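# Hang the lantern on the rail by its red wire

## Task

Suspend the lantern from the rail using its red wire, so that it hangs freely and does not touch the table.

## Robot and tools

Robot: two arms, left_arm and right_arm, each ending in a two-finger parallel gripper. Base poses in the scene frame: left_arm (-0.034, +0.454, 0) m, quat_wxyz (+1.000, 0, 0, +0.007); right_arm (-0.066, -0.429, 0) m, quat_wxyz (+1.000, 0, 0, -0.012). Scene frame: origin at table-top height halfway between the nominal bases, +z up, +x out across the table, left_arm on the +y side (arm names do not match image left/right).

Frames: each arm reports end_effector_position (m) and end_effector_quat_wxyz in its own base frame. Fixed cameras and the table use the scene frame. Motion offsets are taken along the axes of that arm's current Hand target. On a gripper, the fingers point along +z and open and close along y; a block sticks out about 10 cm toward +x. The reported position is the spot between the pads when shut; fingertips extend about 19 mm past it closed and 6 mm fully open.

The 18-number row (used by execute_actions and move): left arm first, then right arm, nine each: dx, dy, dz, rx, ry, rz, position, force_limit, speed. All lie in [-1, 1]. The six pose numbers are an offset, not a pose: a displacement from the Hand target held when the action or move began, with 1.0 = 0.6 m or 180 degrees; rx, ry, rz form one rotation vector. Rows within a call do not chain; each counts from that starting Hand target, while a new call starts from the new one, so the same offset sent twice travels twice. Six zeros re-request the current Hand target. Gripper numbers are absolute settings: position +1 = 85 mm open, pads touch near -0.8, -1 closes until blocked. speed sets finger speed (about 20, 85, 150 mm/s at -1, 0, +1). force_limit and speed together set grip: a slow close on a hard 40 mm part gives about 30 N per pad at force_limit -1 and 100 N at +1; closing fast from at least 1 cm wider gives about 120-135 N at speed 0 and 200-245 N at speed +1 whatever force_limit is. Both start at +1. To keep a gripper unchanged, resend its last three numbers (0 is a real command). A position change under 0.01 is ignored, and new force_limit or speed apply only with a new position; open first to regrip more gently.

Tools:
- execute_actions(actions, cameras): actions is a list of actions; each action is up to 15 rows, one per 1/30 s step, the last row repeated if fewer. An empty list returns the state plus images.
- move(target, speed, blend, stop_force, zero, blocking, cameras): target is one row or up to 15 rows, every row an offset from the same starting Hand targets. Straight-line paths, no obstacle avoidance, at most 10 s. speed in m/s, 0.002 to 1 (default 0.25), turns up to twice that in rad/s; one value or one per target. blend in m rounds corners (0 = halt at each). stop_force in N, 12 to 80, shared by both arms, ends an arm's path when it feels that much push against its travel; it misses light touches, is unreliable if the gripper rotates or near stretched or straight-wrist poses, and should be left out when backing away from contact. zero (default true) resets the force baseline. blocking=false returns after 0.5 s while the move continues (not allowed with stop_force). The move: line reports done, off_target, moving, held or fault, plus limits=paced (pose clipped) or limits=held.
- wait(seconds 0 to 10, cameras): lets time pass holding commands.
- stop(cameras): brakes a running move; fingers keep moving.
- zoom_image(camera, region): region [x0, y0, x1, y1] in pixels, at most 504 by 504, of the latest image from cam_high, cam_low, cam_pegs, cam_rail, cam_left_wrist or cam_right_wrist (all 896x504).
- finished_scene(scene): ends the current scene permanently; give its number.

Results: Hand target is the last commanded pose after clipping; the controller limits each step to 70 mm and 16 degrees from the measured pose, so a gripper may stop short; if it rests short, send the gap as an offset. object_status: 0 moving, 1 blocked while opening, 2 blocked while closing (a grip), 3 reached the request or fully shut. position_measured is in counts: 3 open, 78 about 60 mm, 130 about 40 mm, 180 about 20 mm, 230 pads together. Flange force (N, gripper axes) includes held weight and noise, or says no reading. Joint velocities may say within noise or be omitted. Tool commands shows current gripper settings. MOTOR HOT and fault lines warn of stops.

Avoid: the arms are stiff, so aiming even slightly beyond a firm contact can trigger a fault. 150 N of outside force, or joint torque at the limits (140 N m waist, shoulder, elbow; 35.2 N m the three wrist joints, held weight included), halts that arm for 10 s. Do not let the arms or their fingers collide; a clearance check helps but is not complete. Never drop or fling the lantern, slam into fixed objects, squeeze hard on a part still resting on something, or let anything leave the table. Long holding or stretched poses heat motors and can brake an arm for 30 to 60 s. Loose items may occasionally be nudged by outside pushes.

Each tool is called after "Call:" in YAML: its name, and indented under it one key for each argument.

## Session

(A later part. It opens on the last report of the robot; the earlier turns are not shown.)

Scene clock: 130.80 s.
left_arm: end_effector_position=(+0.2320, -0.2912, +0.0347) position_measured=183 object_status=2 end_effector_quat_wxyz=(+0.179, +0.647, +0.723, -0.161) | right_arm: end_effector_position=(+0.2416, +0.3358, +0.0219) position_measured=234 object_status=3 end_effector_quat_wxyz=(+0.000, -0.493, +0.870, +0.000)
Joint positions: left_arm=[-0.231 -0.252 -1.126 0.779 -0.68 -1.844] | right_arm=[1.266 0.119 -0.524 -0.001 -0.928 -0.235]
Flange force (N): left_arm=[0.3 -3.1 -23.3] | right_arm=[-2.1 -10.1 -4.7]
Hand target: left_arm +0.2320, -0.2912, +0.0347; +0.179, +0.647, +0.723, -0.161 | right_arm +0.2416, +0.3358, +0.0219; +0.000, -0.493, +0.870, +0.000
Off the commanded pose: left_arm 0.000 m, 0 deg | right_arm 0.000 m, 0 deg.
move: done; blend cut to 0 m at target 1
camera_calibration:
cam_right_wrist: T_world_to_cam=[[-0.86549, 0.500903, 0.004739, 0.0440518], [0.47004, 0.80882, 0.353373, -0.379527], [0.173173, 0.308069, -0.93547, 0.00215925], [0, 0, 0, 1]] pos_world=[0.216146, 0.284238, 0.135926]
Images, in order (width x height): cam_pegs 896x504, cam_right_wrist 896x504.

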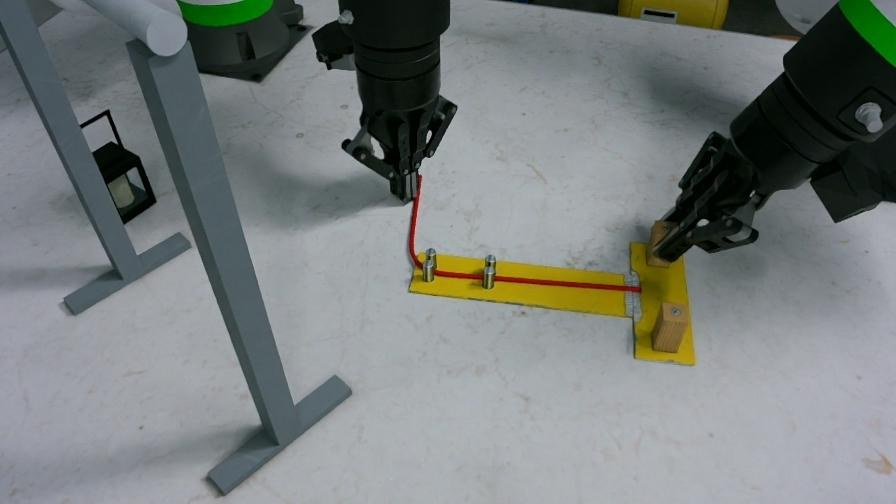

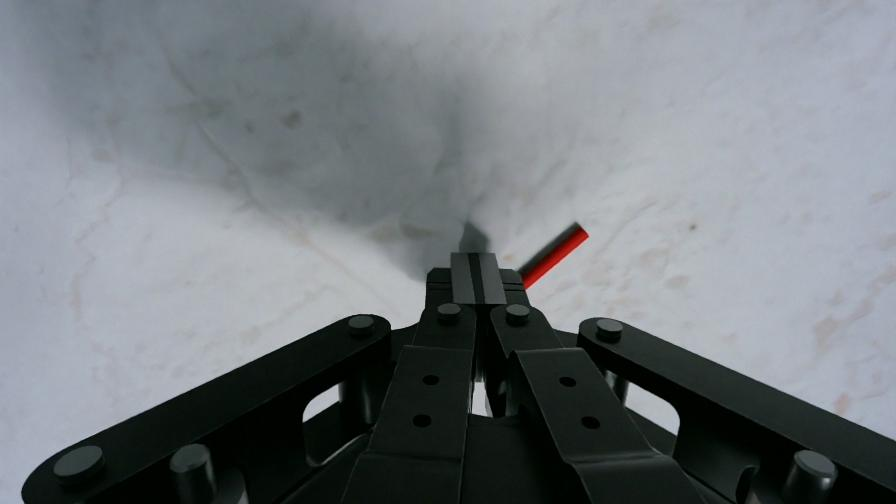

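Call:
move:
  target:
    - [0,0,0,0,0,0,-1,1,-1,-0.0438,0.0385,0,0,0,0,-1,1,1]
    - [0,0,0,0,0,0,-1,1,-1,-0.0815,0.0579,0,0,0,0,-1,1,1]
    - [0,0,0,0,0,0,-1,1,-1,-0.1213,0.0665,0,0,0,0,-1,1,1]
    - [0,0,0,0,0,0,-1,1,-1,-0.1605,0.0632,0,0,0,0,-1,1,1]
  speed: 0.06
  blend: 0.01
  cameras: ["cam_pegs","cam_right_wrist"]

Scene clock: 135.77 s.
left_arm: end_effector_position=(+0.2320, -0.2912, +0.0347) position_measured=183 object_status=2 end_effector_quat_wxyz=(+0.179, +0.647, +0.723, -0.161) | right_arm: end_effector_position=(+0.2586, +0.4379, +0.0220) position_measured=234 object_status=3 end_effector_quat_wxyz=(+0.000, -0.493, +0.870, +0.000)
Joint positions: left_arm=[-0.231 -0.252 -1.126 0.779 -0.68 -1.844] | right_arm=[1.295 0.332 -0.255 -0.001 -0.983 -0.264]
Flange force (N): left_arm=[0.5 -2.9 -23.9] | right_arm=[3.8 -6.8 -7.6]
Hand target: left_arm +0.2320, -0.2912, +0.0347; +0.179, +0.647, +0.723, -0.161 | right_arm +0.2586, +0.4379, +0.0220; +0.000, -0.493, +0.870, +0.000
Off the commanded pose: left_arm 0.000 m, 0 deg | right_arm 0.000 m, 0 deg.
move: done
camera_calibration:
cam_right_wrist: T_world_to_cam=[[-0.865557, 0.50079, 0.00459647, 0.00770079], [0.469882, 0.808892, 0.353418, -0.47013], [0.17327, 0.308063, -0.935454, -0.032168], [0, 0, 0, 1]] pos_world=[0.233145, 0.386338, 0.136025]
Images, in order (width x height): cam_pegs 896x504, cam_right_wrist 896x504.

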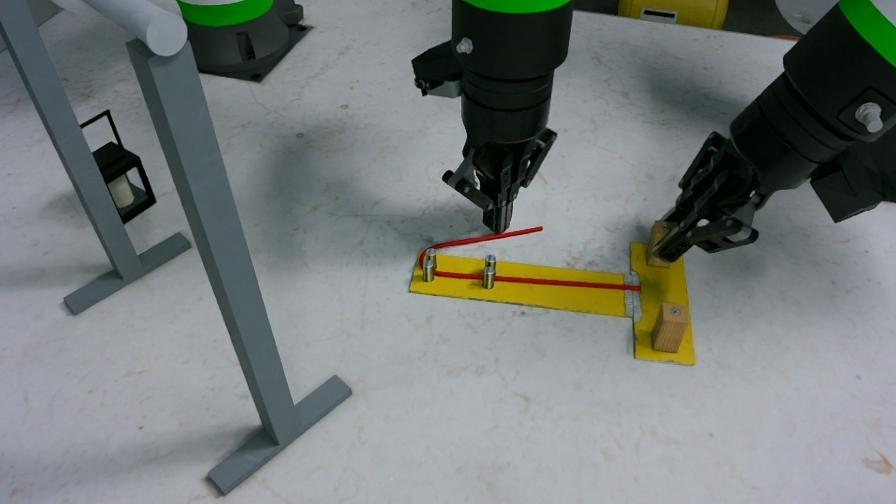

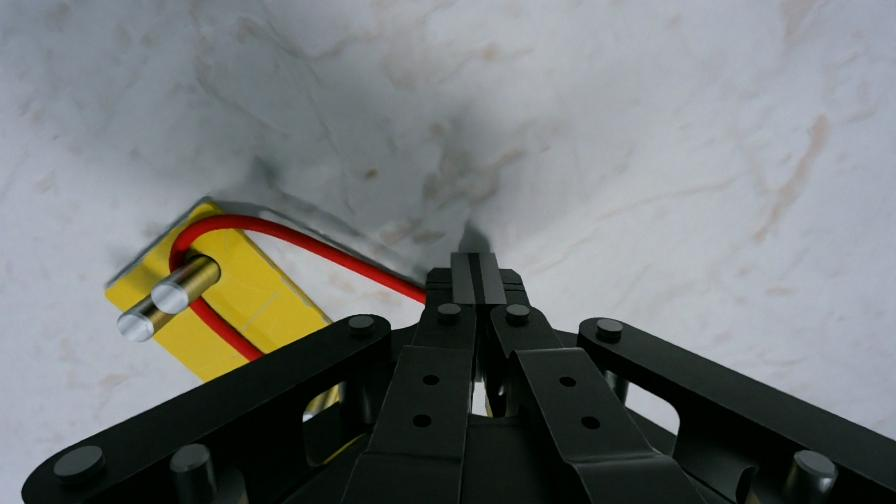

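Call:
move:
  target:
    - [0,0,0,0,0,0,-1,1,-1,0.0393,0.0112,0,0,0,0,-1,1,1]
    - [0,0,0,0,0,0,-1,1,-1,0.0393,0.0112,-0.18,0,0,0,-1,1,1]
    - [0,0,0,0,0,0,-1,1,-1,-0.1663,0.0407,-0.18,0,0,-0.216,-1,1,1]
  speed: 0.25
  blend: 0.015
  cameras: ["cam_pegs","cam_right_wrist"]

Scene clock: 143.43 s.
left_arm: end_effector_position=(+0.2320, -0.2912, +0.0347) position_measured=183 object_status=2 end_effector_quat_wxyz=(+0.179, +0.647, +0.723, -0.161) | right_arm: end_effector_position=(+0.2890, +0.5360, +0.1300) position_measured=234 object_status=3 end_effector_quat_wxyz=(+0.000, +0.754, -0.656, +0.000)
Joint positions: left_arm=[-0.231 -0.252 -1.126 0.779 -0.68 -1.844] | right_arm=[1.291 0.453 0.191 -0.001 -1.309 0.419]
Flange force (N): left_arm=[0.4 -3.3 -23.3] | right_arm=[1.0 -5.6 -3.3]
Hand target: left_arm +0.2320, -0.2912, +0.0347; +0.179, +0.647, +0.723, -0.161 | right_arm +0.2890, +0.5360, +0.1300; +0.000, +0.754, -0.656, +0.000
Off the commanded pose: left_arm 0.000 m, 0 deg | right_arm 0.000 m, 0 deg.
move: done; blend cut to 0.0123 m at target 1
camera_calibration:
cam_right_wrist: T_world_to_cam=[[-0.988166, -0.153325, 0.00434574, 0.370377], [-0.141894, 0.924518, 0.35374, -0.487073], [-0.0582548, 0.348937, -0.935334, 0.0784083], [0, 0, 0, 1]] pos_world=[0.301449, 0.479736, 0.244025]
Images, in order (width x height): cam_pegs 896x504, cam_right_wrist 896x504.

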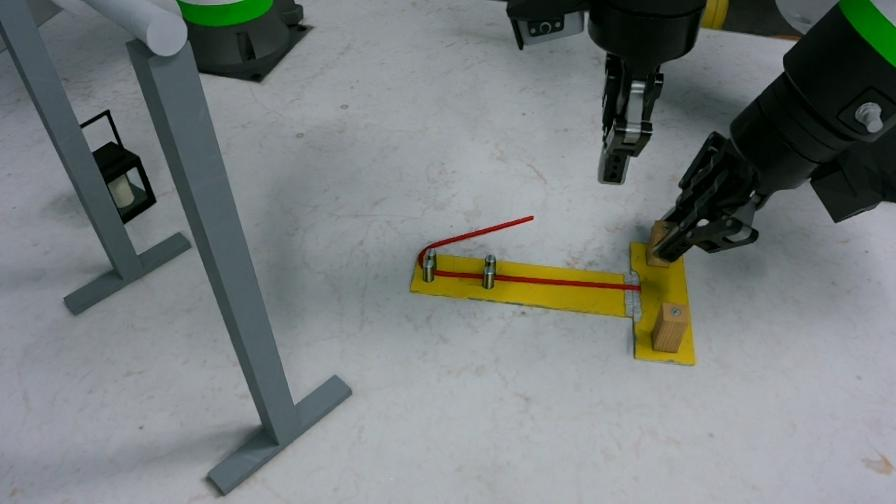

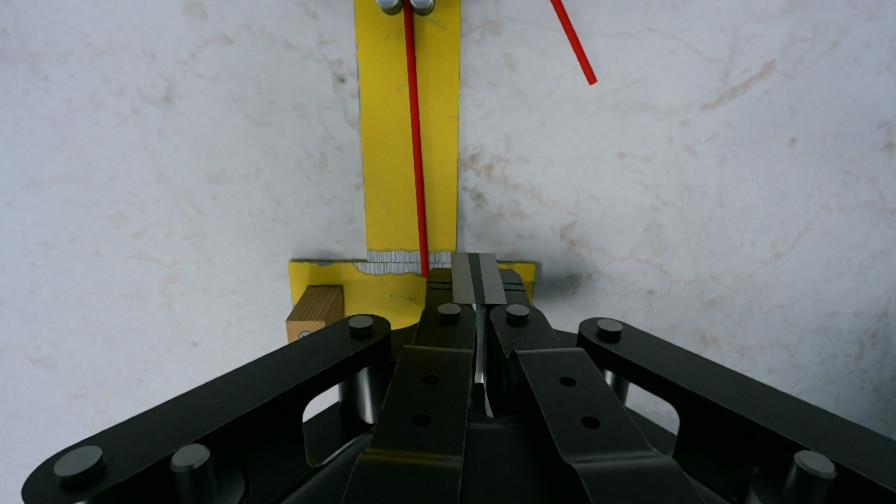

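Call:
move:
  target:
    - [0,0,0,0,0,0,-1,1,-1,0,0,0.174,0,0,0,-1,1,1]
    - [0,0,0,0,0,0,-1,1,-1,0,-0.028,0.174,0,0,0,-1,1,1]
    - [0,0,0,0,0,0,-1,1,-1,-0.005,-0.083,0.174,0,0,0.111,-1,1,1]
  speed: [0.15,0.05,0.05]
  blend: 0.003
  cameras: ["cam_pegs","cam_right_wrist"]

Scene clock: 181.53 s.
left_arm: end_effector_position=(+0.2320, -0.2912, +0.0347) position_measured=183 object_status=2 end_effector_quat_wxyz=(+0.179, +0.647, +0.723, -0.161) | right_arm: end_effector_position=(+0.3378, +0.5459, +0.0256) position_measured=234 object_status=3 end_effector_quat_wxyz=(+0.000, -0.629, +0.777, +0.000)
Joint positions: left_arm=[-0.231 -0.252 -1.126 0.779 -0.68 -1.844] | right_arm=[1.22 0.62 0.187 -0.001 -1.137 0.141]
Flange force (N): left_arm=[0.8 -3.3 -23.7] | right_arm=[0.9 -3.6 -3.0]
Hand target: left_arm +0.2320, -0.2912, +0.0347; +0.179, +0.647, +0.723, -0.161 | right_arm +0.3378, +0.5459, +0.0256; +0.000, -0.629, +0.777, +0.000
Off the commanded pose: left_arm 0.000 m, 0 deg | right_arm 0.000 m, 0 deg.
move: done
camera_calibration:
cam_right_wrist: T_world_to_cam=[[-0.981082, 0.193537, 0.00466157, 0.228927], [0.182654, 0.917396, 0.353585, -0.558133], [0.0641554, 0.347748, -0.935391, -0.0605673], [0, 0, 0, 1]] pos_world=[0.330427, 0.488785, 0.139626]
Images, in order (width x height): cam_pegs 896x504, cam_right_wrist 896x504.

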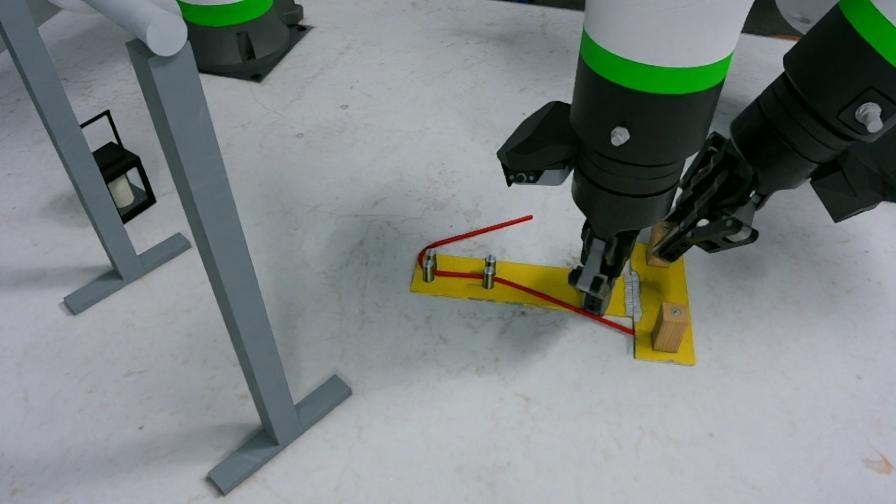

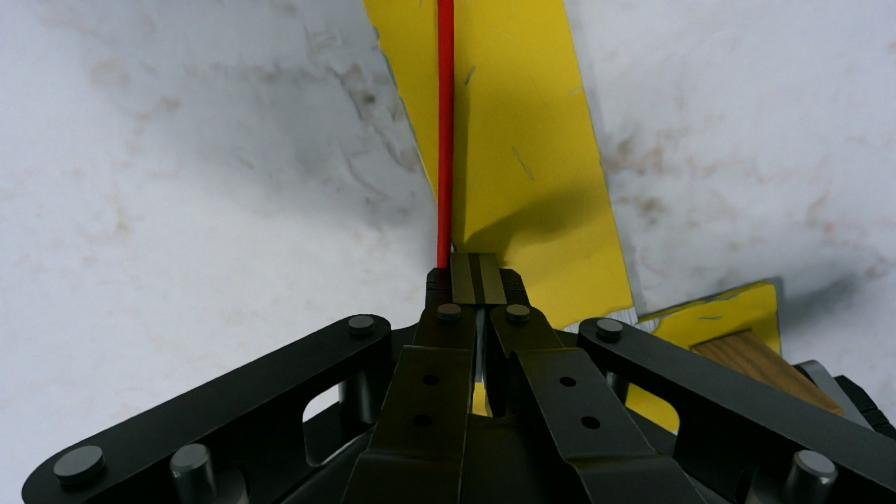

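Call:
move:
  target:
    - [0,0,0,0,0,0,-1,1,-1,0,0,-0.11,0,0,0,-1,1,1]
    - [0,0,0,0,0,0,-1,1,-1,0.03,0,-0.13,0,0,0,-0.6,1,1]
  speed: [0.12,0.15]
  cameras: ["cam_pegs","cam_right_wrist"]

Scene clock: 192.50 s.
left_arm: end_effector_position=(+0.2320, -0.2912, +0.0347) position_measured=183 object_status=2 end_effector_quat_wxyz=(+0.179, +0.647, +0.723, -0.161) | right_arm: end_effector_position=(+0.3341, +0.5282, +0.1036) position_measured=205 object_status=0 end_effector_quat_wxyz=(+0.000, -0.629, +0.777, +0.000)
Joint positions: left_arm=[-0.231 -0.252 -1.126 0.779 -0.68 -1.844] | right_arm=[1.216 0.511 0.212 -0.001 -1.271 0.145]
Flange force (N): left_arm=[0.2 -3.6 -22.9] | right_arm=[-0.7 -5.4 -3.2]
Hand target: left_arm +0.2320, -0.2912, +0.0347; +0.179, +0.647, +0.723, -0.161 | right_arm +0.3341, +0.5282, +0.1036; +0.000, -0.629, +0.777, +0.000
Off the commanded pose: left_arm 0.000 m, 0 deg | right_arm 0.000 m, 0 deg.
move: done
camera_calibration:
cam_right_wrist: T_world_to_cam=[[-0.98108, 0.193545, 0.00464313, 0.22834], [0.182663, 0.91744, 0.353466, -0.568888], [0.0641517, 0.347627, -0.935436, 0.0188183], [0, 0, 0, 1]] pos_world=[0.326727, 0.471185, 0.217626]
Images, in order (width x height): cam_pegs 896x504, cam_right_wrist 896x504.

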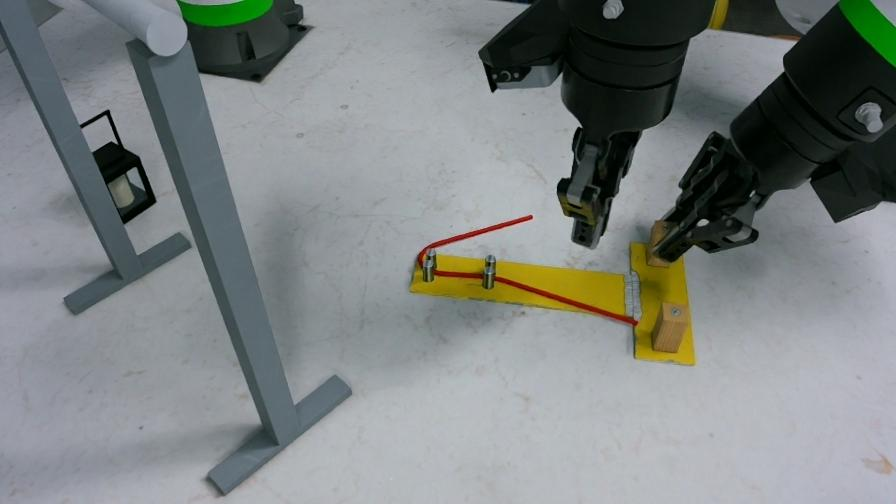

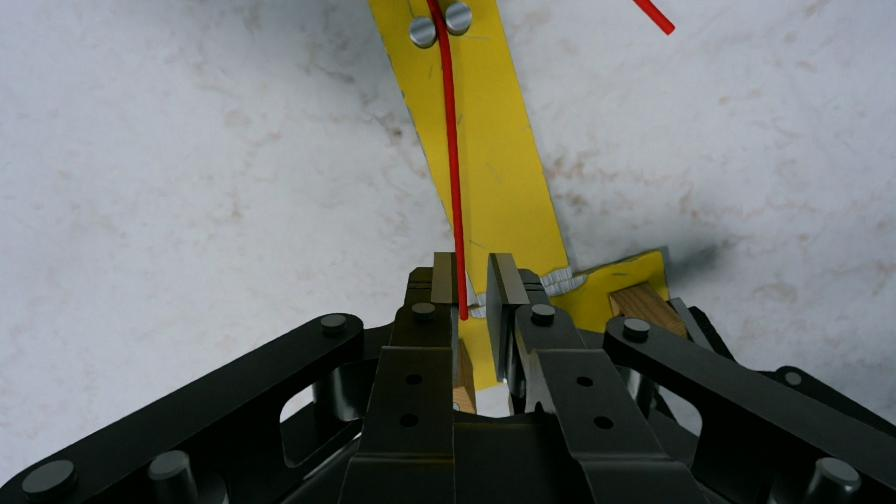

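Call:
move:
  target: [0,0,0,0,0,0,-1,1,-1,-0.0612,-0.0019,0.085,0,0,-0.022,-0.6,1,1]
  speed: 0.15
  cameras: ["cam_right_wrist"]

Scene clock: 203.87 s.
left_arm: end_effector_position=(+0.2320, -0.2912, +0.0347) position_measured=183 object_status=2 end_effector_quat_wxyz=(+0.179, +0.647, +0.723, -0.161) | right_arm: end_effector_position=(+0.3429, +0.5640, +0.0527) position_measured=205 object_status=3 end_effector_quat_wxyz=(+0.000, -0.656, +0.755, +0.000)
Joint positions: left_arm=[-0.231 -0.252 -1.126 0.779 -0.68 -1.844] | right_arm=[1.223 0.637 0.282 -0.001 -1.215 0.208]
Flange force (N): left_arm=[1.2 -3.7 -24.4] | right_arm=[0.0 -4.9 -3.1]
Hand target: left_arm +0.2320, -0.2912, +0.0347; +0.179, +0.647, +0.723, -0.161 | right_arm +0.3429, +0.5639, +0.0526; +0.000, -0.656, +0.755, +0.000
Off the commanded pose: left_arm 0.000 m, 0 deg | right_arm 0.000 m, 0 deg.
move: done
camera_calibration:
cam_right_wrist: T_world_to_cam=[[-0.992132, 0.12512, 0.00428516, 0.272612], [0.118532, 0.927775, 0.353814, -0.569161], [0.0402937, 0.351538, -0.935306, -0.0357994], [0, 0, 0, 1]] pos_world=[0.339374, 0.506528, 0.166725]
Images, in order (width x height): cam_right_wrist 896x504.

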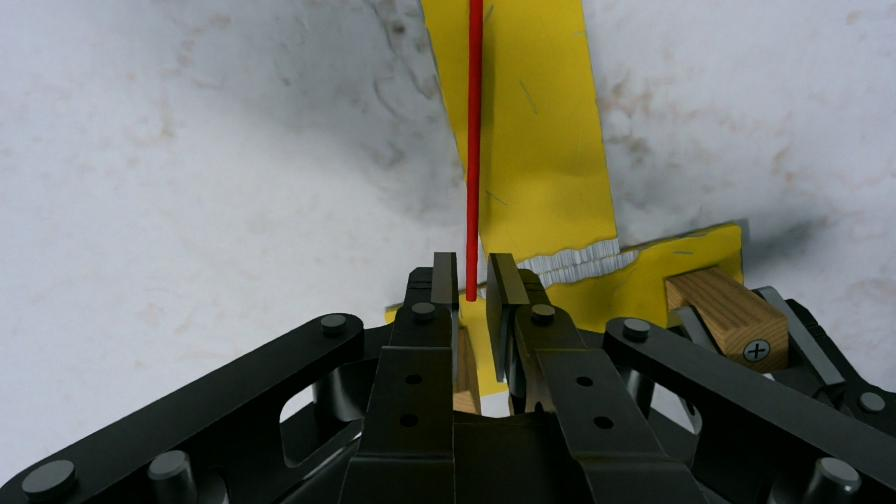

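Call:
move:
  target: [0,0,0,0,0,0,-1,1,-1,0,0.0055,0.065,0,0,0,-0.6,1,1]
  speed: 0.03
  stop_force: 12
  cameras: ["cam_right_wrist"]

Scene clock: 210.80 s.
left_arm: end_effector_position=(+0.2320, -0.2912, +0.0347) position_measured=183 object_status=2 end_effector_quat_wxyz=(+0.179, +0.647, +0.723, -0.161) | right_arm: end_effector_position=(+0.3403, +0.5645, +0.0228) position_measured=205 object_status=3 end_effector_quat_wxyz=(+0.000, -0.656, +0.755, +0.001)
Joint positions: left_arm=[-0.231 -0.252 -1.126 0.779 -0.68 -1.844] | right_arm=[1.226 0.663 0.249 -0.001 -1.156 0.204]
Flange force (N): left_arm=[0.7 -2.8 -23.5] | right_arm=[10.5 1.9 -52.0]
Hand target: left_arm +0.2320, -0.2912, +0.0347; +0.179, +0.647, +0.723, -0.161 | right_arm +0.3403, +0.5645, +0.0228; +0.000, -0.656, +0.755, +0.001 (not the last commanded pose)
Off the commanded pose: left_arm 0.000 m, 0 deg | right_arm 0.009 m, 0 deg.
move: contact (right_arm)
camera_calibration:
cam_right_wrist: T_world_to_cam=[[-0.992123, 0.125185, 0.00445752, 0.270138], [0.11864, 0.927641, 0.354129, -0.558762], [0.0401968, 0.351868, -0.935186, -0.0639899], [0, 0, 0, 1]] pos_world=[0.336874, 0.507029, 0.136827]
Images, in order (width x height): cam_right_wrist 896x504.

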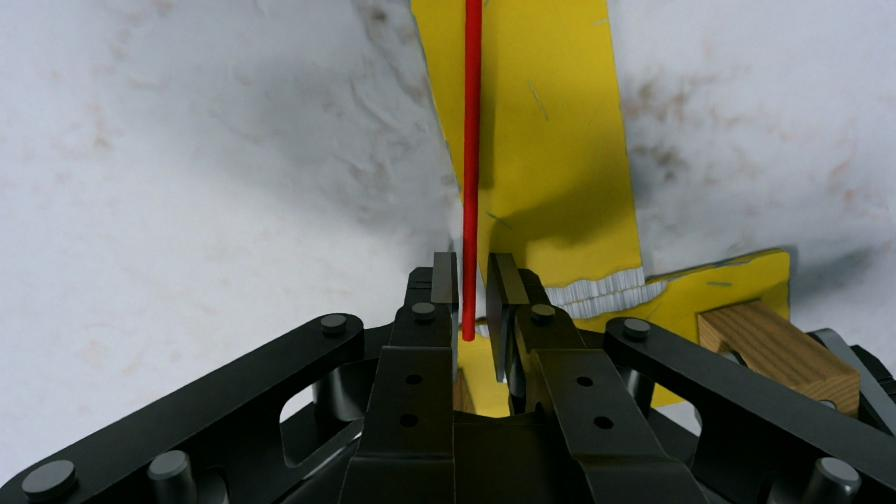

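Call:
move:
  target:
    - [0,0,0,0,0,0,-1,1,-1,0,0,-0.0037,0,0,0,-0.6,1,1]
    - [0,0,0,0,0,0,-1,1,-1,0.0004,-0.0317,-0.0037,0,0,0.0444,-0.6,1,1]
    - [0,0,0,0,0,0,-1,1,-1,0.0072,-0.0667,0.0023,0,0,0.1056,-0.6,1,1]
    - [0,0,0,0,0,0,-1,1,-1,0.0221,-0.095,0.0023,0,0,0.1611,-0.6,1,1]
    - [0,0,0,0,0,0,-1,1,-1,0.0512,-0.1307,0.0023,0,0,0.2444,-0.6,1,1]
    - [0,0,0,0,0,0,-1,1,-1,0.1003,-0.1633,0.0023,0,0,0.3556,-0.6,1,1]
  speed: 0.09
  blend: 0.005
  cameras: ["cam_pegs","cam_right_wrist"]

Scene clock: 232.93 s.
left_arm: end_effector_position=(+0.2320, -0.2912, +0.0347) position_measured=183 object_status=2 end_effector_quat_wxyz=(+0.179, +0.647, +0.723, -0.161) | right_arm: end_effector_position=(+0.4289, +0.4911, +0.0212) position_measured=205 object_status=3 end_effector_quat_wxyz=(+0.000, -0.156, +0.988, +0.001)
Joint positions: left_arm=[-0.231 -0.252 -1.126 0.779 -0.68 -1.844] | right_arm=[1.053 0.648 0.221 -0.001 -1.143 -0.74]
Flange force (N): left_arm=[1.0 -3.4 -24.0] | right_arm=[-1.6 -1.0 -4.1]
Hand target: left_arm +0.2320, -0.2912, +0.0347; +0.179, +0.647, +0.723, -0.161 | right_arm +0.4289, +0.4911, +0.0213; +0.000, -0.156, +0.988, +0.001
Off the commanded pose: left_arm 0.000 m, 0 deg | right_arm 0.000 m, 0 deg.
move: done; blend cut to 0.0011 m at target 1
camera_calibration:
cam_right_wrist: T_world_to_cam=[[-0.322073, 0.946701, 0.00517955, -0.323751], [0.886392, 0.299625, 0.352895, -0.521407], [0.332534, 0.118249, -0.935649, -0.0538157], [0, 0, 0, 1]] pos_world=[0.375795, 0.469086, 0.135326]
Images, in order (width x height): cam_pegs 896x504, cam_right_wrist 896x504.

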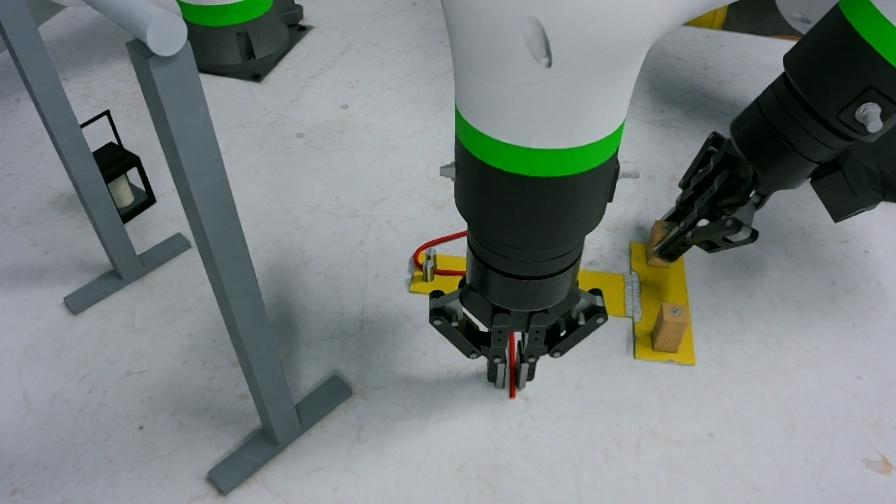

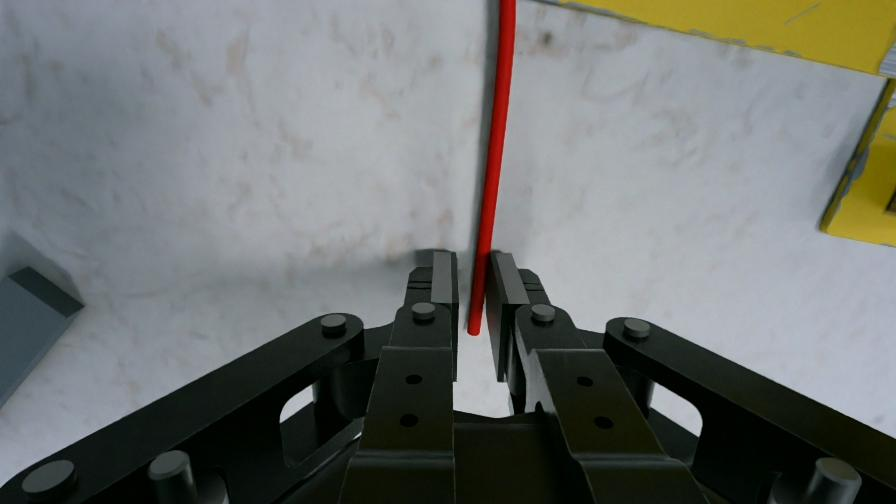

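Call:
move:
  target:
    - [0,0,0,0,0,0,-1,1,-1,0.0105,-0.055,0,0,0,0.1111,-0.6,1,1]
    - [0,0,0,0,0,0,-1,1,-1,0.0368,-0.1023,0,0,0,0.2222,-0.6,1,1]
    - [0,0,0,0,0,0,-1,1,-1,0.0663,-0.1287,0,0,0,0.3056,-0.6,1,1]
    - [0,0,0,0,0,0,-1,1,-1,0.0894,-0.1395,0,0,0,0.3611,-0.6,1,1]
    - [0,0,0,0,0,0,-1,1,-1,0.1087,-0.144,0,0,0,0.4056,-0.6,1,1]
  speed: 0.09
  blend: 0.005
  cameras: ["cam_pegs","cam_right_wrist"]

Call:
move:
  target:
    - [0,0,0,0,0,0,-1,1,-1,0,0,0,0,0,0,-0.1,1,0]
    - [0,0,0,0,0,0,-1,1,-1,0,0,-0.2,0,0,0,-0.1,1,0]
  speed: 0.15
  cameras: ["cam_pegs","cam_right_wrist"]

Scene clock: 246.40 s.
left_arm: end_effector_position=(+0.2320, -0.2912, +0.0347) position_measured=183 object_status=2 end_effector_quat_wxyz=(+0.179, +0.647, +0.723, -0.161) | right_arm: end_effector_position=(+0.3934, +0.3889, +0.0211) position_measured=205 object_status=3 end_effector_quat_wxyz=(-0.001, +0.462, +0.887, +0.000)
Joint positions: left_arm=[-0.231 -0.252 -1.126 0.779 -0.68 -1.844] | right_arm=[1.016 0.429 -0.119 -0.001 -1.022 -1.977]
Flange force (N): left_arm=[-4.0 0.0 -11.8] | right_arm=[-5.3 5.4 -3.0]
Hand target: left_arm +0.2320, -0.2912, +0.0347; +0.179, +0.647, +0.723, -0.161 | right_arm +0.3934, +0.3889, +0.0212; +0.000, +0.462, +0.887, +0.000
Off the commanded pose: left_arm 0.000 m, 0 deg | right_arm 0.000 m, 0 deg.
move: done
camera_calibration:
cam_right_wrist: T_world_to_cam=[[0.811227, 0.584718, 0.00405789, -0.543336], [0.546208, -0.76024, 0.351698, 0.0867463], [0.208729, -0.28309, -0.936105, 0.17479], [0, 0, 0, 1]] pos_world=[0.356904, 0.433128, 0.135318]
Images, in order (width x height): cam_pegs 896x504, cam_right_wrist 896x504.

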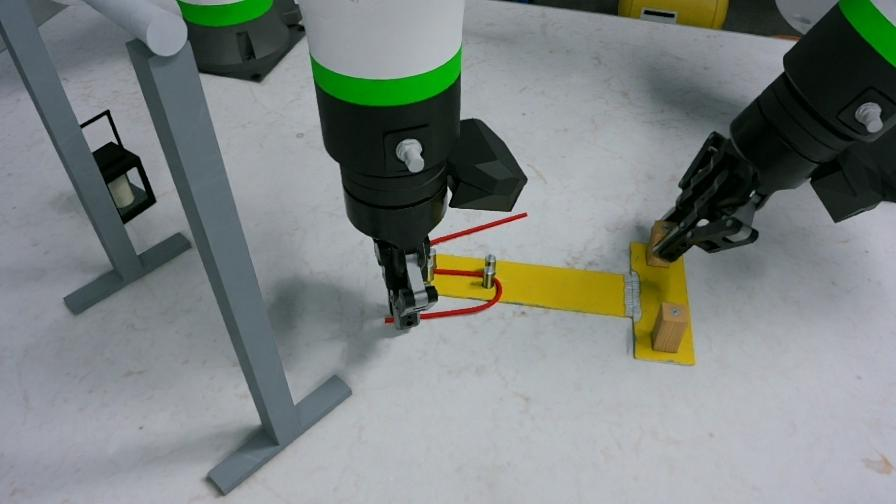

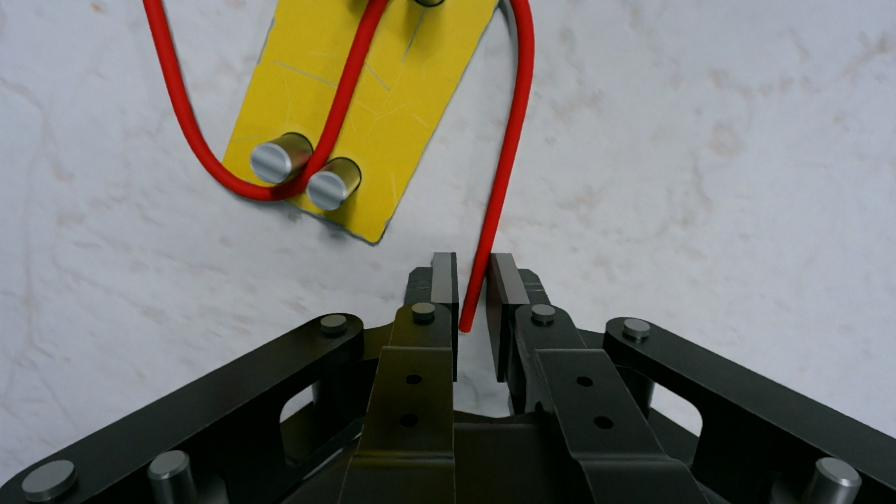

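Scene clock: 248.13 s.
left_arm: end_effector_position=(+0.2320, -0.2912, +0.0347) position_measured=183 object_status=2 end_effector_quat_wxyz=(+0.179, +0.647, +0.723, -0.161) | right_arm: end_effector_position=(+0.3936, +0.3887, +0.1413) position_measured=141 object_status=3 end_effector_quat_wxyz=(+0.000, +0.462, +0.887, +0.001)
Joint positions: left_arm=[-0.231 -0.252 -1.126 0.779 -0.68 -1.844] | right_arm=[1.016 0.31 0.023 -0.001 -1.283 -1.977]
Flange force (N): left_arm=[-4.5 -0.3 -12.1] | right_arm=[-5.2 2.2 -2.8]
Hand target: left_arm +0.2320, -0.2912, +0.0347; +0.179, +0.647, +0.723, -0.161 | right_arm +0.3935, +0.3887, +0.1412; +0.000, +0.462, +0.887, +0.000
Off the commanded pose: left_arm 0.000 m, 0 deg | right_arm 0.000 m, 0 deg.
move: done
camera_calibration:
cam_right_wrist: T_world_to_cam=[[0.811197, 0.584756, 0.00441127, -0.543885], [0.546064, -0.760178, 0.352057, 0.0442326], [0.209221, -0.283179, -0.935968, 0.286969], [0, 0, 0, 1]] pos_world=[0.357004, 0.432928, 0.25542]
Images, in order (width x height): cam_pegs 896x504, cam_right_wrist 896x504.

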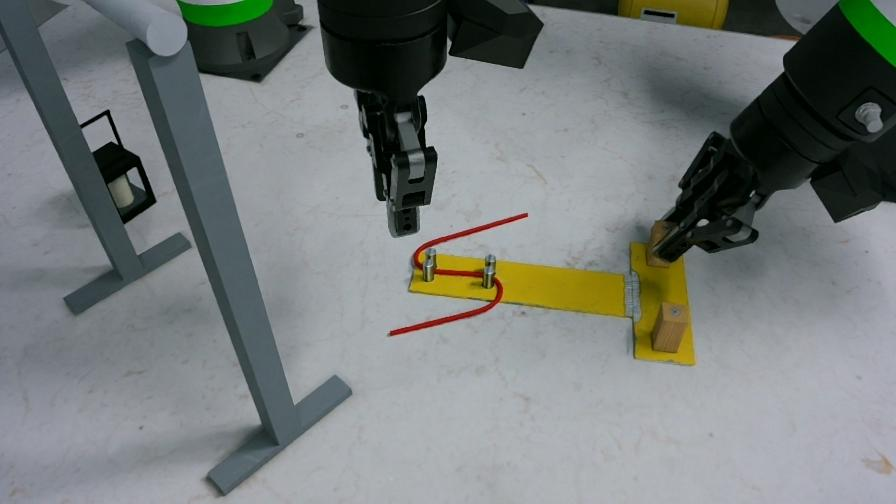

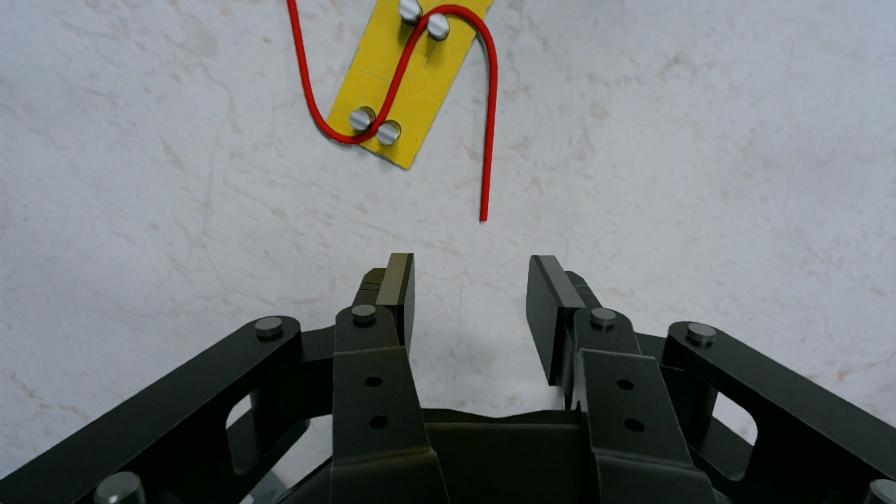

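Call:
move:
  target:
    - [0,0,0,0,0,0,-1,1,-1,0.0964,-0.0506,0,0,0,-0.85,-0.4,1,1]
    - [0,0,0,0,0,0,-1,1,-1,0.0964,-0.0506,0.12,0,0,-0.85,-0.4,1,1]
  speed: [0.4,0.15]
  cameras: ["cam_pegs","cam_right_wrist"]

Scene clock: 259.97 s.
left_arm: end_effector_position=(+0.2320, -0.2912, +0.0347) position_measured=183 object_status=2 end_effector_quat_wxyz=(+0.179, +0.647, +0.723, -0.161) | right_arm: end_effector_position=(+0.3354, +0.4189, +0.0692) position_measured=179 object_status=3 end_effector_quat_wxyz=(+0.000, +0.754, -0.657, -0.001)
Joint positions: left_arm=[-0.231 -0.252 -1.126 0.779 -0.68 -1.844] | right_arm=[1.14 0.335 -0.123 -0.001 -1.111 0.57]
Flange force (N): left_arm=[-3.6 -0.9 -13.3] | right_arm=[2.8 -5.4 -3.1]
Hand target: left_arm +0.2320, -0.2912, +0.0347; +0.179, +0.647, +0.723, -0.161 | right_arm +0.3355, +0.4189, +0.0692; +0.000, +0.754, -0.657, -0.001
Off the commanded pose: left_arm 0.000 m, 0 deg | right_arm 0.000 m, 0 deg.
move: done
camera_calibration:
cam_right_wrist: T_world_to_cam=[[-0.988251, -0.152783, 0.00424576, 0.398391], [-0.141387, 0.924383, 0.354296, -0.350953], [-0.0580551, 0.349533, -0.935124, 0.0647799], [0, 0, 0, 1]] pos_world=[0.34785, 0.362639, 0.183227]
Images, in order (width x height): cam_pegs 896x504, cam_right_wrist 896x504.

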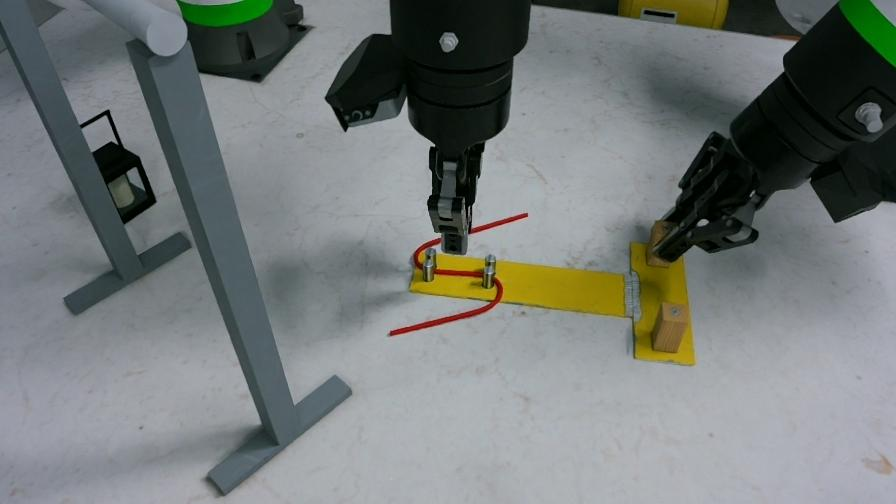

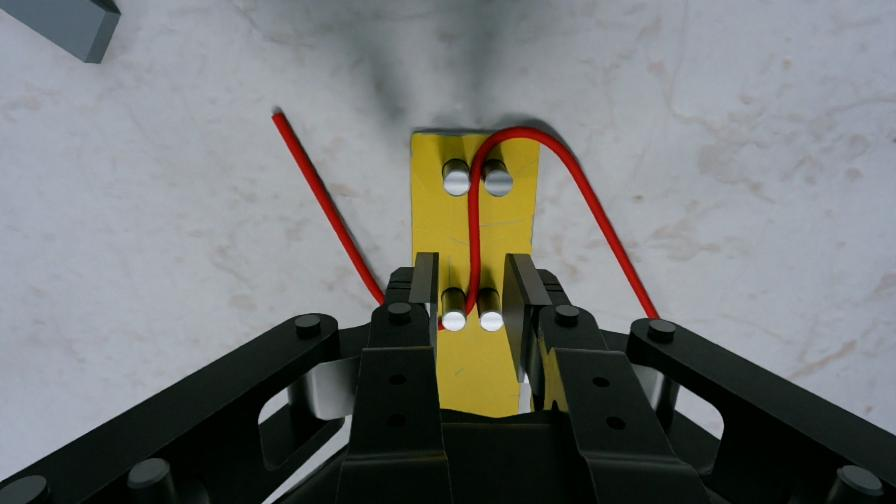

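Call:
move:
  target:
    - [0,0,0,0,0,0,-1,1,-1,0,0.01,0,0,0,0,-0.4,1,1]
    - [0,0,0,0,0,0,-1,1,-1,0,0.01,0.0713,0,0,0,-0.4,1,1]
  speed: 0.04
  stop_force: 15
  cameras: ["cam_right_wrist"]

Scene clock: 265.17 s.
left_arm: end_effector_position=(+0.2320, -0.2912, +0.0347) position_measured=183 object_status=2 end_effector_quat_wxyz=(+0.179, +0.647, +0.723, -0.161) | right_arm: end_effector_position=(+0.3295, +0.4181, +0.0264) position_measured=179 object_status=3 end_effector_quat_wxyz=(+0.000, +0.754, -0.657, -0.001)
Joint positions: left_arm=[-0.231 -0.252 -1.126 0.779 -0.68 -1.844] | right_arm=[1.15 0.377 -0.18 -0.001 -1.013 0.56]
Flange force (N): left_arm=[-4.0 -0.4 -11.9] | right_arm=[2.8 -5.1 -2.9]
Hand target: left_arm +0.2320, -0.2912, +0.0347; +0.179, +0.647, +0.723, -0.161 | right_arm +0.3295, +0.4181, +0.0264; +0.000, +0.754, -0.657, -0.001
Off the commanded pose: left_arm 0.000 m, 0 deg | right_arm 0.000 m, 0 deg.
move: done
camera_calibration:
cam_right_wrist: T_world_to_cam=[[-0.988257, -0.152744, 0.00418778, 0.392616], [-0.141382, 0.924455, 0.35411, -0.335885], [-0.0579596, 0.349359, -0.935194, 0.0247329], [0, 0, 0, 1]] pos_world=[0.34195, 0.361839, 0.140426]
Images, in order (width x height): cam_right_wrist 896x504.

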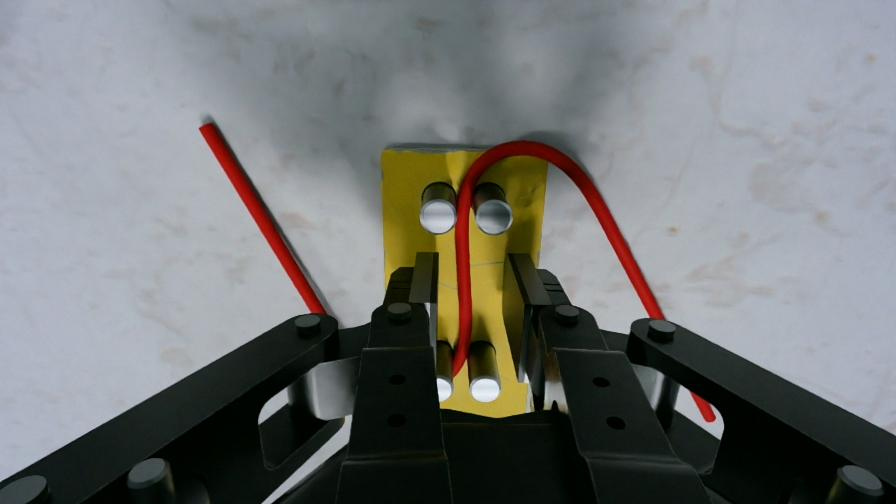

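Call:
move:
  target:
    - [0,0,0,0,0,0,-1,1,-1,0,0,0,0,0,0,-1,0.2,-0.5]
    - [0,0,0,0,0,0,-1,1,-1,0,0,-0.1,0,0,0,-1,0.2,-0.5]
  speed: 0.08
  cameras: ["cam_pegs","cam_right_wrist"]

Scene clock: 269.03 s.
left_arm: end_effector_position=(+0.2320, -0.2912, +0.0347) position_measured=183 object_status=2 end_effector_quat_wxyz=(+0.179, +0.647, +0.723, -0.161) | right_arm: end_effector_position=(+0.3295, +0.4180, +0.0865) position_measured=231 object_status=3 end_effector_quat_wxyz=(+0.000, +0.754, -0.657, -0.001)
Joint positions: left_arm=[-0.231 -0.252 -1.126 0.779 -0.68 -1.844] | right_arm=[1.149 0.307 -0.116 -0.001 -1.146 0.56]
Flange force (N): left_arm=[-1.7 0.3 -14.2] | right_arm=[2.4 -5.7 -2.8]
Hand target: left_arm +0.2320, -0.2912, +0.0347; +0.179, +0.647, +0.723, -0.161 | right_arm +0.3295, +0.4180, +0.0864; +0.000, +0.754, -0.657, -0.001
Off the commanded pose: left_arm 0.000 m, 0 deg | right_arm 0.000 m, 0 deg.
move: done
camera_calibration:
cam_right_wrist: T_world_to_cam=[[-0.98825, -0.152795, 0.00404597, 0.392393], [-0.141475, 0.924413, 0.354183, -0.357042], [-0.0578577, 0.349449, -0.935167, 0.0808999], [0, 0, 0, 1]] pos_world=[0.34195, 0.361739, 0.200526]
Images, in order (width x height): cam_pegs 896x504, cam_right_wrist 896x504.

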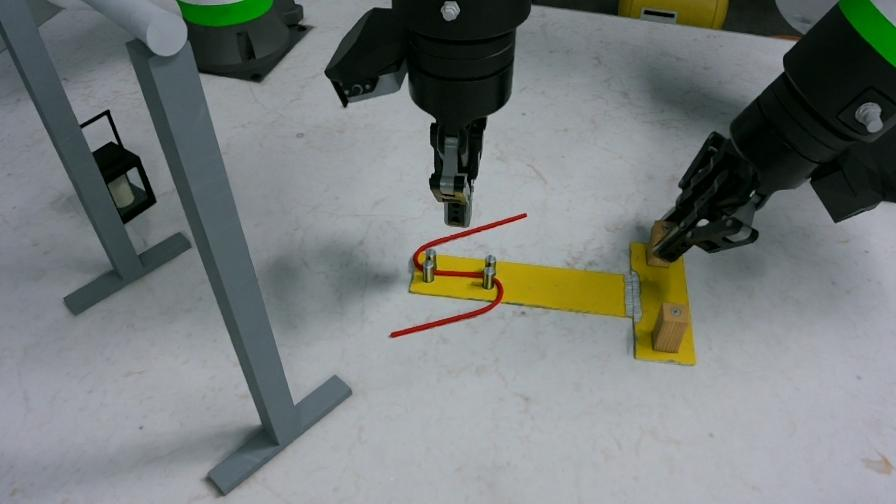

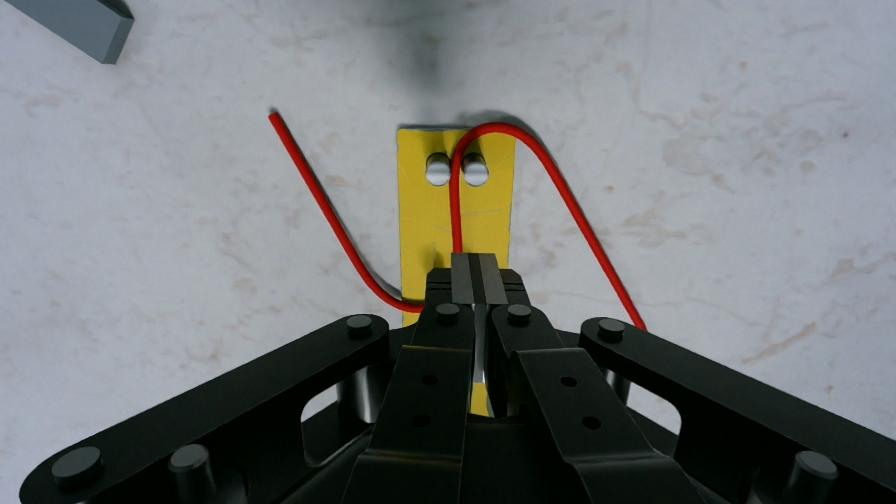

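Call:
move:
  target:
    - [0,0,0,0,0,0,-1,1,-1,0,0,0.0,0,0,0,-0.4,1,1]
    - [0,0,0,0,0,0,-1,1,-1,0,0,0.099,0,0,0,-0.4,1,1]
  speed: 0.1

Call:
move:
  target: [0,0,0,0,0,0,-1,1,-1,0,0,0.008,0,0,0,-0.4,1,1]
  speed: 0.01
  stop_force: 12

Scene clock: 273.27 s.
left_arm: end_effector_position=(+0.2320, -0.2912, +0.0347) position_measured=183 object_status=2 end_effector_quat_wxyz=(+0.179, +0.647, +0.723, -0.161) | right_arm: end_effector_position=(+0.3295, +0.4180, +0.0270) position_measured=179 object_status=3 end_effector_quat_wxyz=(+0.000, +0.754, -0.657, -0.001)
Joint positions: left_arm=[-0.231 -0.252 -1.126 0.779 -0.68 -1.844] | right_arm=[1.15 0.376 -0.179 -0.001 -1.014 0.56]
Flange force (N): left_arm=[-1.8 0.1 -14.7] | right_arm=[2.1 -6.0 -3.2]
Hand target: left_arm +0.2320, -0.2912, +0.0347; +0.179, +0.647, +0.723, -0.161 | right_arm +0.3295, +0.4181, +0.0270; +0.000, +0.754, -0.657, -0.001
Off the commanded pose: left_arm 0.000 m, 0 deg | right_arm 0.000 m, 0 deg.
move: done

Scene clock: 274.30 s.
left_arm: end_effector_position=(+0.2320, -0.2912, +0.0347) position_measured=183 object_status=2 end_effector_quat_wxyz=(+0.179, +0.647, +0.723, -0.161) | right_arm: end_effector_position=(+0.3295, +0.4181, +0.0225) position_measured=179 object_status=3 end_effector_quat_wxyz=(+0.000, +0.754, -0.657, +0.000)
Joint positions: left_arm=[-0.231 -0.252 -1.126 0.779 -0.68 -1.844] | right_arm=[1.15 0.382 -0.183 -0.001 -1.004 0.56]
Flange force (N): left_arm=[-1.4 -0.3 -14.6] | right_arm=[7.4 1.4 -25.5]
Hand target: left_arm +0.2320, -0.2912, +0.0347; +0.179, +0.647, +0.723, -0.161 | right_arm +0.3295, +0.4181, +0.0225; +0.000, +0.754, -0.657, -0.001
Off the commanded pose: left_arm 0.000 m, 0 deg | right_arm 0.000 m, 0 deg.
move: contact (right_arm)

Call:
move:
  target:
    - [0,0,0,0,0,0,-1,1,-1,0,0,-0.0021,0,0,0,-0.4,1,1]
    - [0,0,0,0,0,0,-1,1,-1,0,0,-0.0021,0,0,0,-1,0.2,-0.5]
  speed: 0.05

Call:
move:
  target: [0,0,0,0,0,0,-1,1,-1,0,0,-0.1,0,0,0,-1,0.2,-0.5]
  speed: 0.08
  cameras: ["cam_pegs","cam_right_wrist"]

Scene clock: 280.83 s.
left_arm: end_effector_position=(+0.2320, -0.2912, +0.0347) position_measured=183 object_status=2 end_effector_quat_wxyz=(+0.179, +0.647, +0.723, -0.161) | right_arm: end_effector_position=(+0.3296, +0.4181, +0.0238) position_measured=227 object_status=0 end_effector_quat_wxyz=(+0.000, +0.754, -0.657, +0.000)
Joint positions: left_arm=[-0.231 -0.252 -1.126 0.779 -0.68 -1.844] | right_arm=[1.149 0.381 -0.182 -0.001 -1.007 0.56]
Flange force (N): left_arm=[-0.7 -5.8 -20.0] | right_arm=[6.9 -7.8 -4.2]
Hand target: left_arm +0.2320, -0.2912, +0.0347; +0.179, +0.647, +0.723, -0.161 | right_arm +0.3295, +0.4181, +0.0238; +0.000, +0.754, -0.657, -0.001
Off the commanded pose: left_arm 0.000 m, 0 deg | right_arm 0.000 m, 0 deg.
move: done

Scene clock: 281.90 s.
left_arm: end_effector_position=(+0.2320, -0.2912, +0.0347) position_measured=183 object_status=2 end_effector_quat_wxyz=(+0.179, +0.647, +0.723, -0.161) | right_arm: end_effector_position=(+0.3296, +0.4180, +0.0838) position_measured=227 object_status=2 end_effector_quat_wxyz=(+0.000, +0.754, -0.657, +0.000)
Joint positions: left_arm=[-0.231 -0.252 -1.126 0.779 -0.68 -1.844] | right_arm=[1.149 0.31 -0.12 -0.001 -1.14 0.56]
Flange force (N): left_arm=[-2.3 1.6 -12.5] | right_arm=[2.6 -5.6 -3.2]
Hand target: left_arm +0.2320, -0.2912, +0.0347; +0.179, +0.647, +0.723, -0.161 | right_arm +0.3296, +0.4180, +0.0838; +0.000, +0.754, -0.657, -0.001
Off the commanded pose: left_arm 0.000 m, 0 deg | right_arm 0.000 m, 0 deg.
move: done
camera_calibration:
cam_right_wrist: T_world_to_cam=[[-0.988225, -0.152958, 0.0038776, 0.392601], [-0.141687, 0.924385, 0.354171, -0.356078], [-0.0577576, 0.349452, -0.935173, 0.0783114], [0, 0, 0, 1]] pos_world=[0.34205, 0.361838, 0.197825]
Images, in order (width x height): cam_pegs 896x504, cam_right_wrist 896x504.

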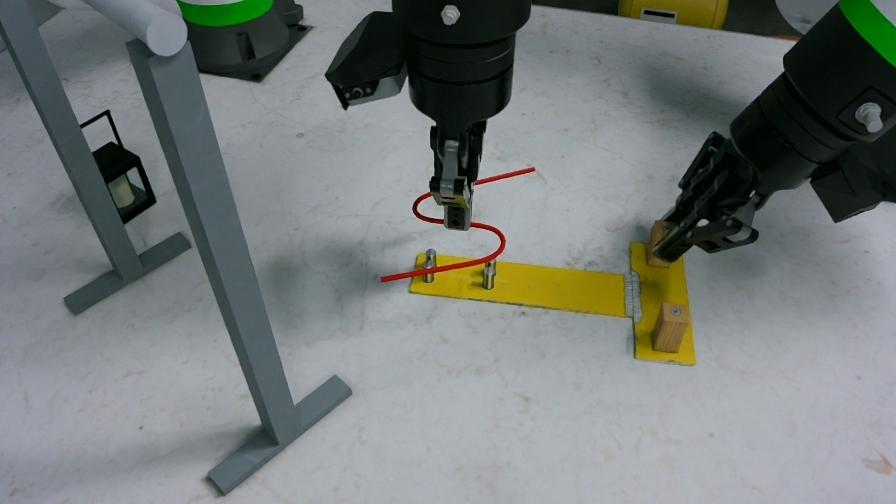

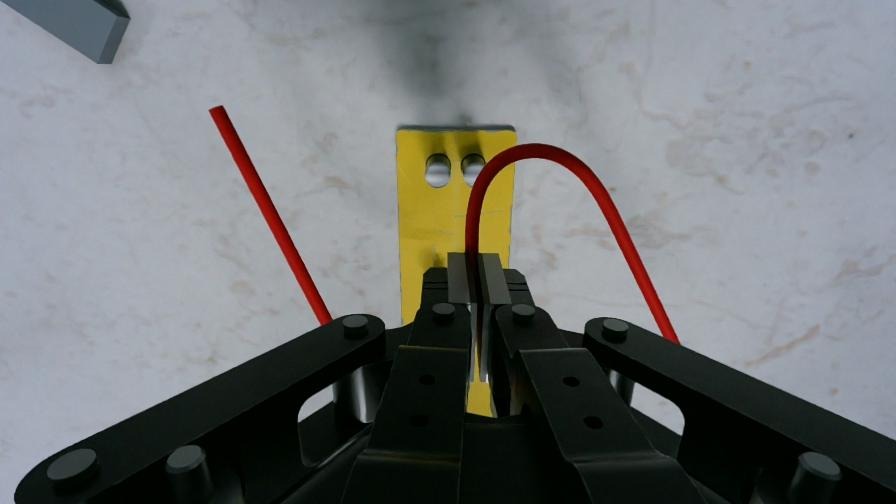

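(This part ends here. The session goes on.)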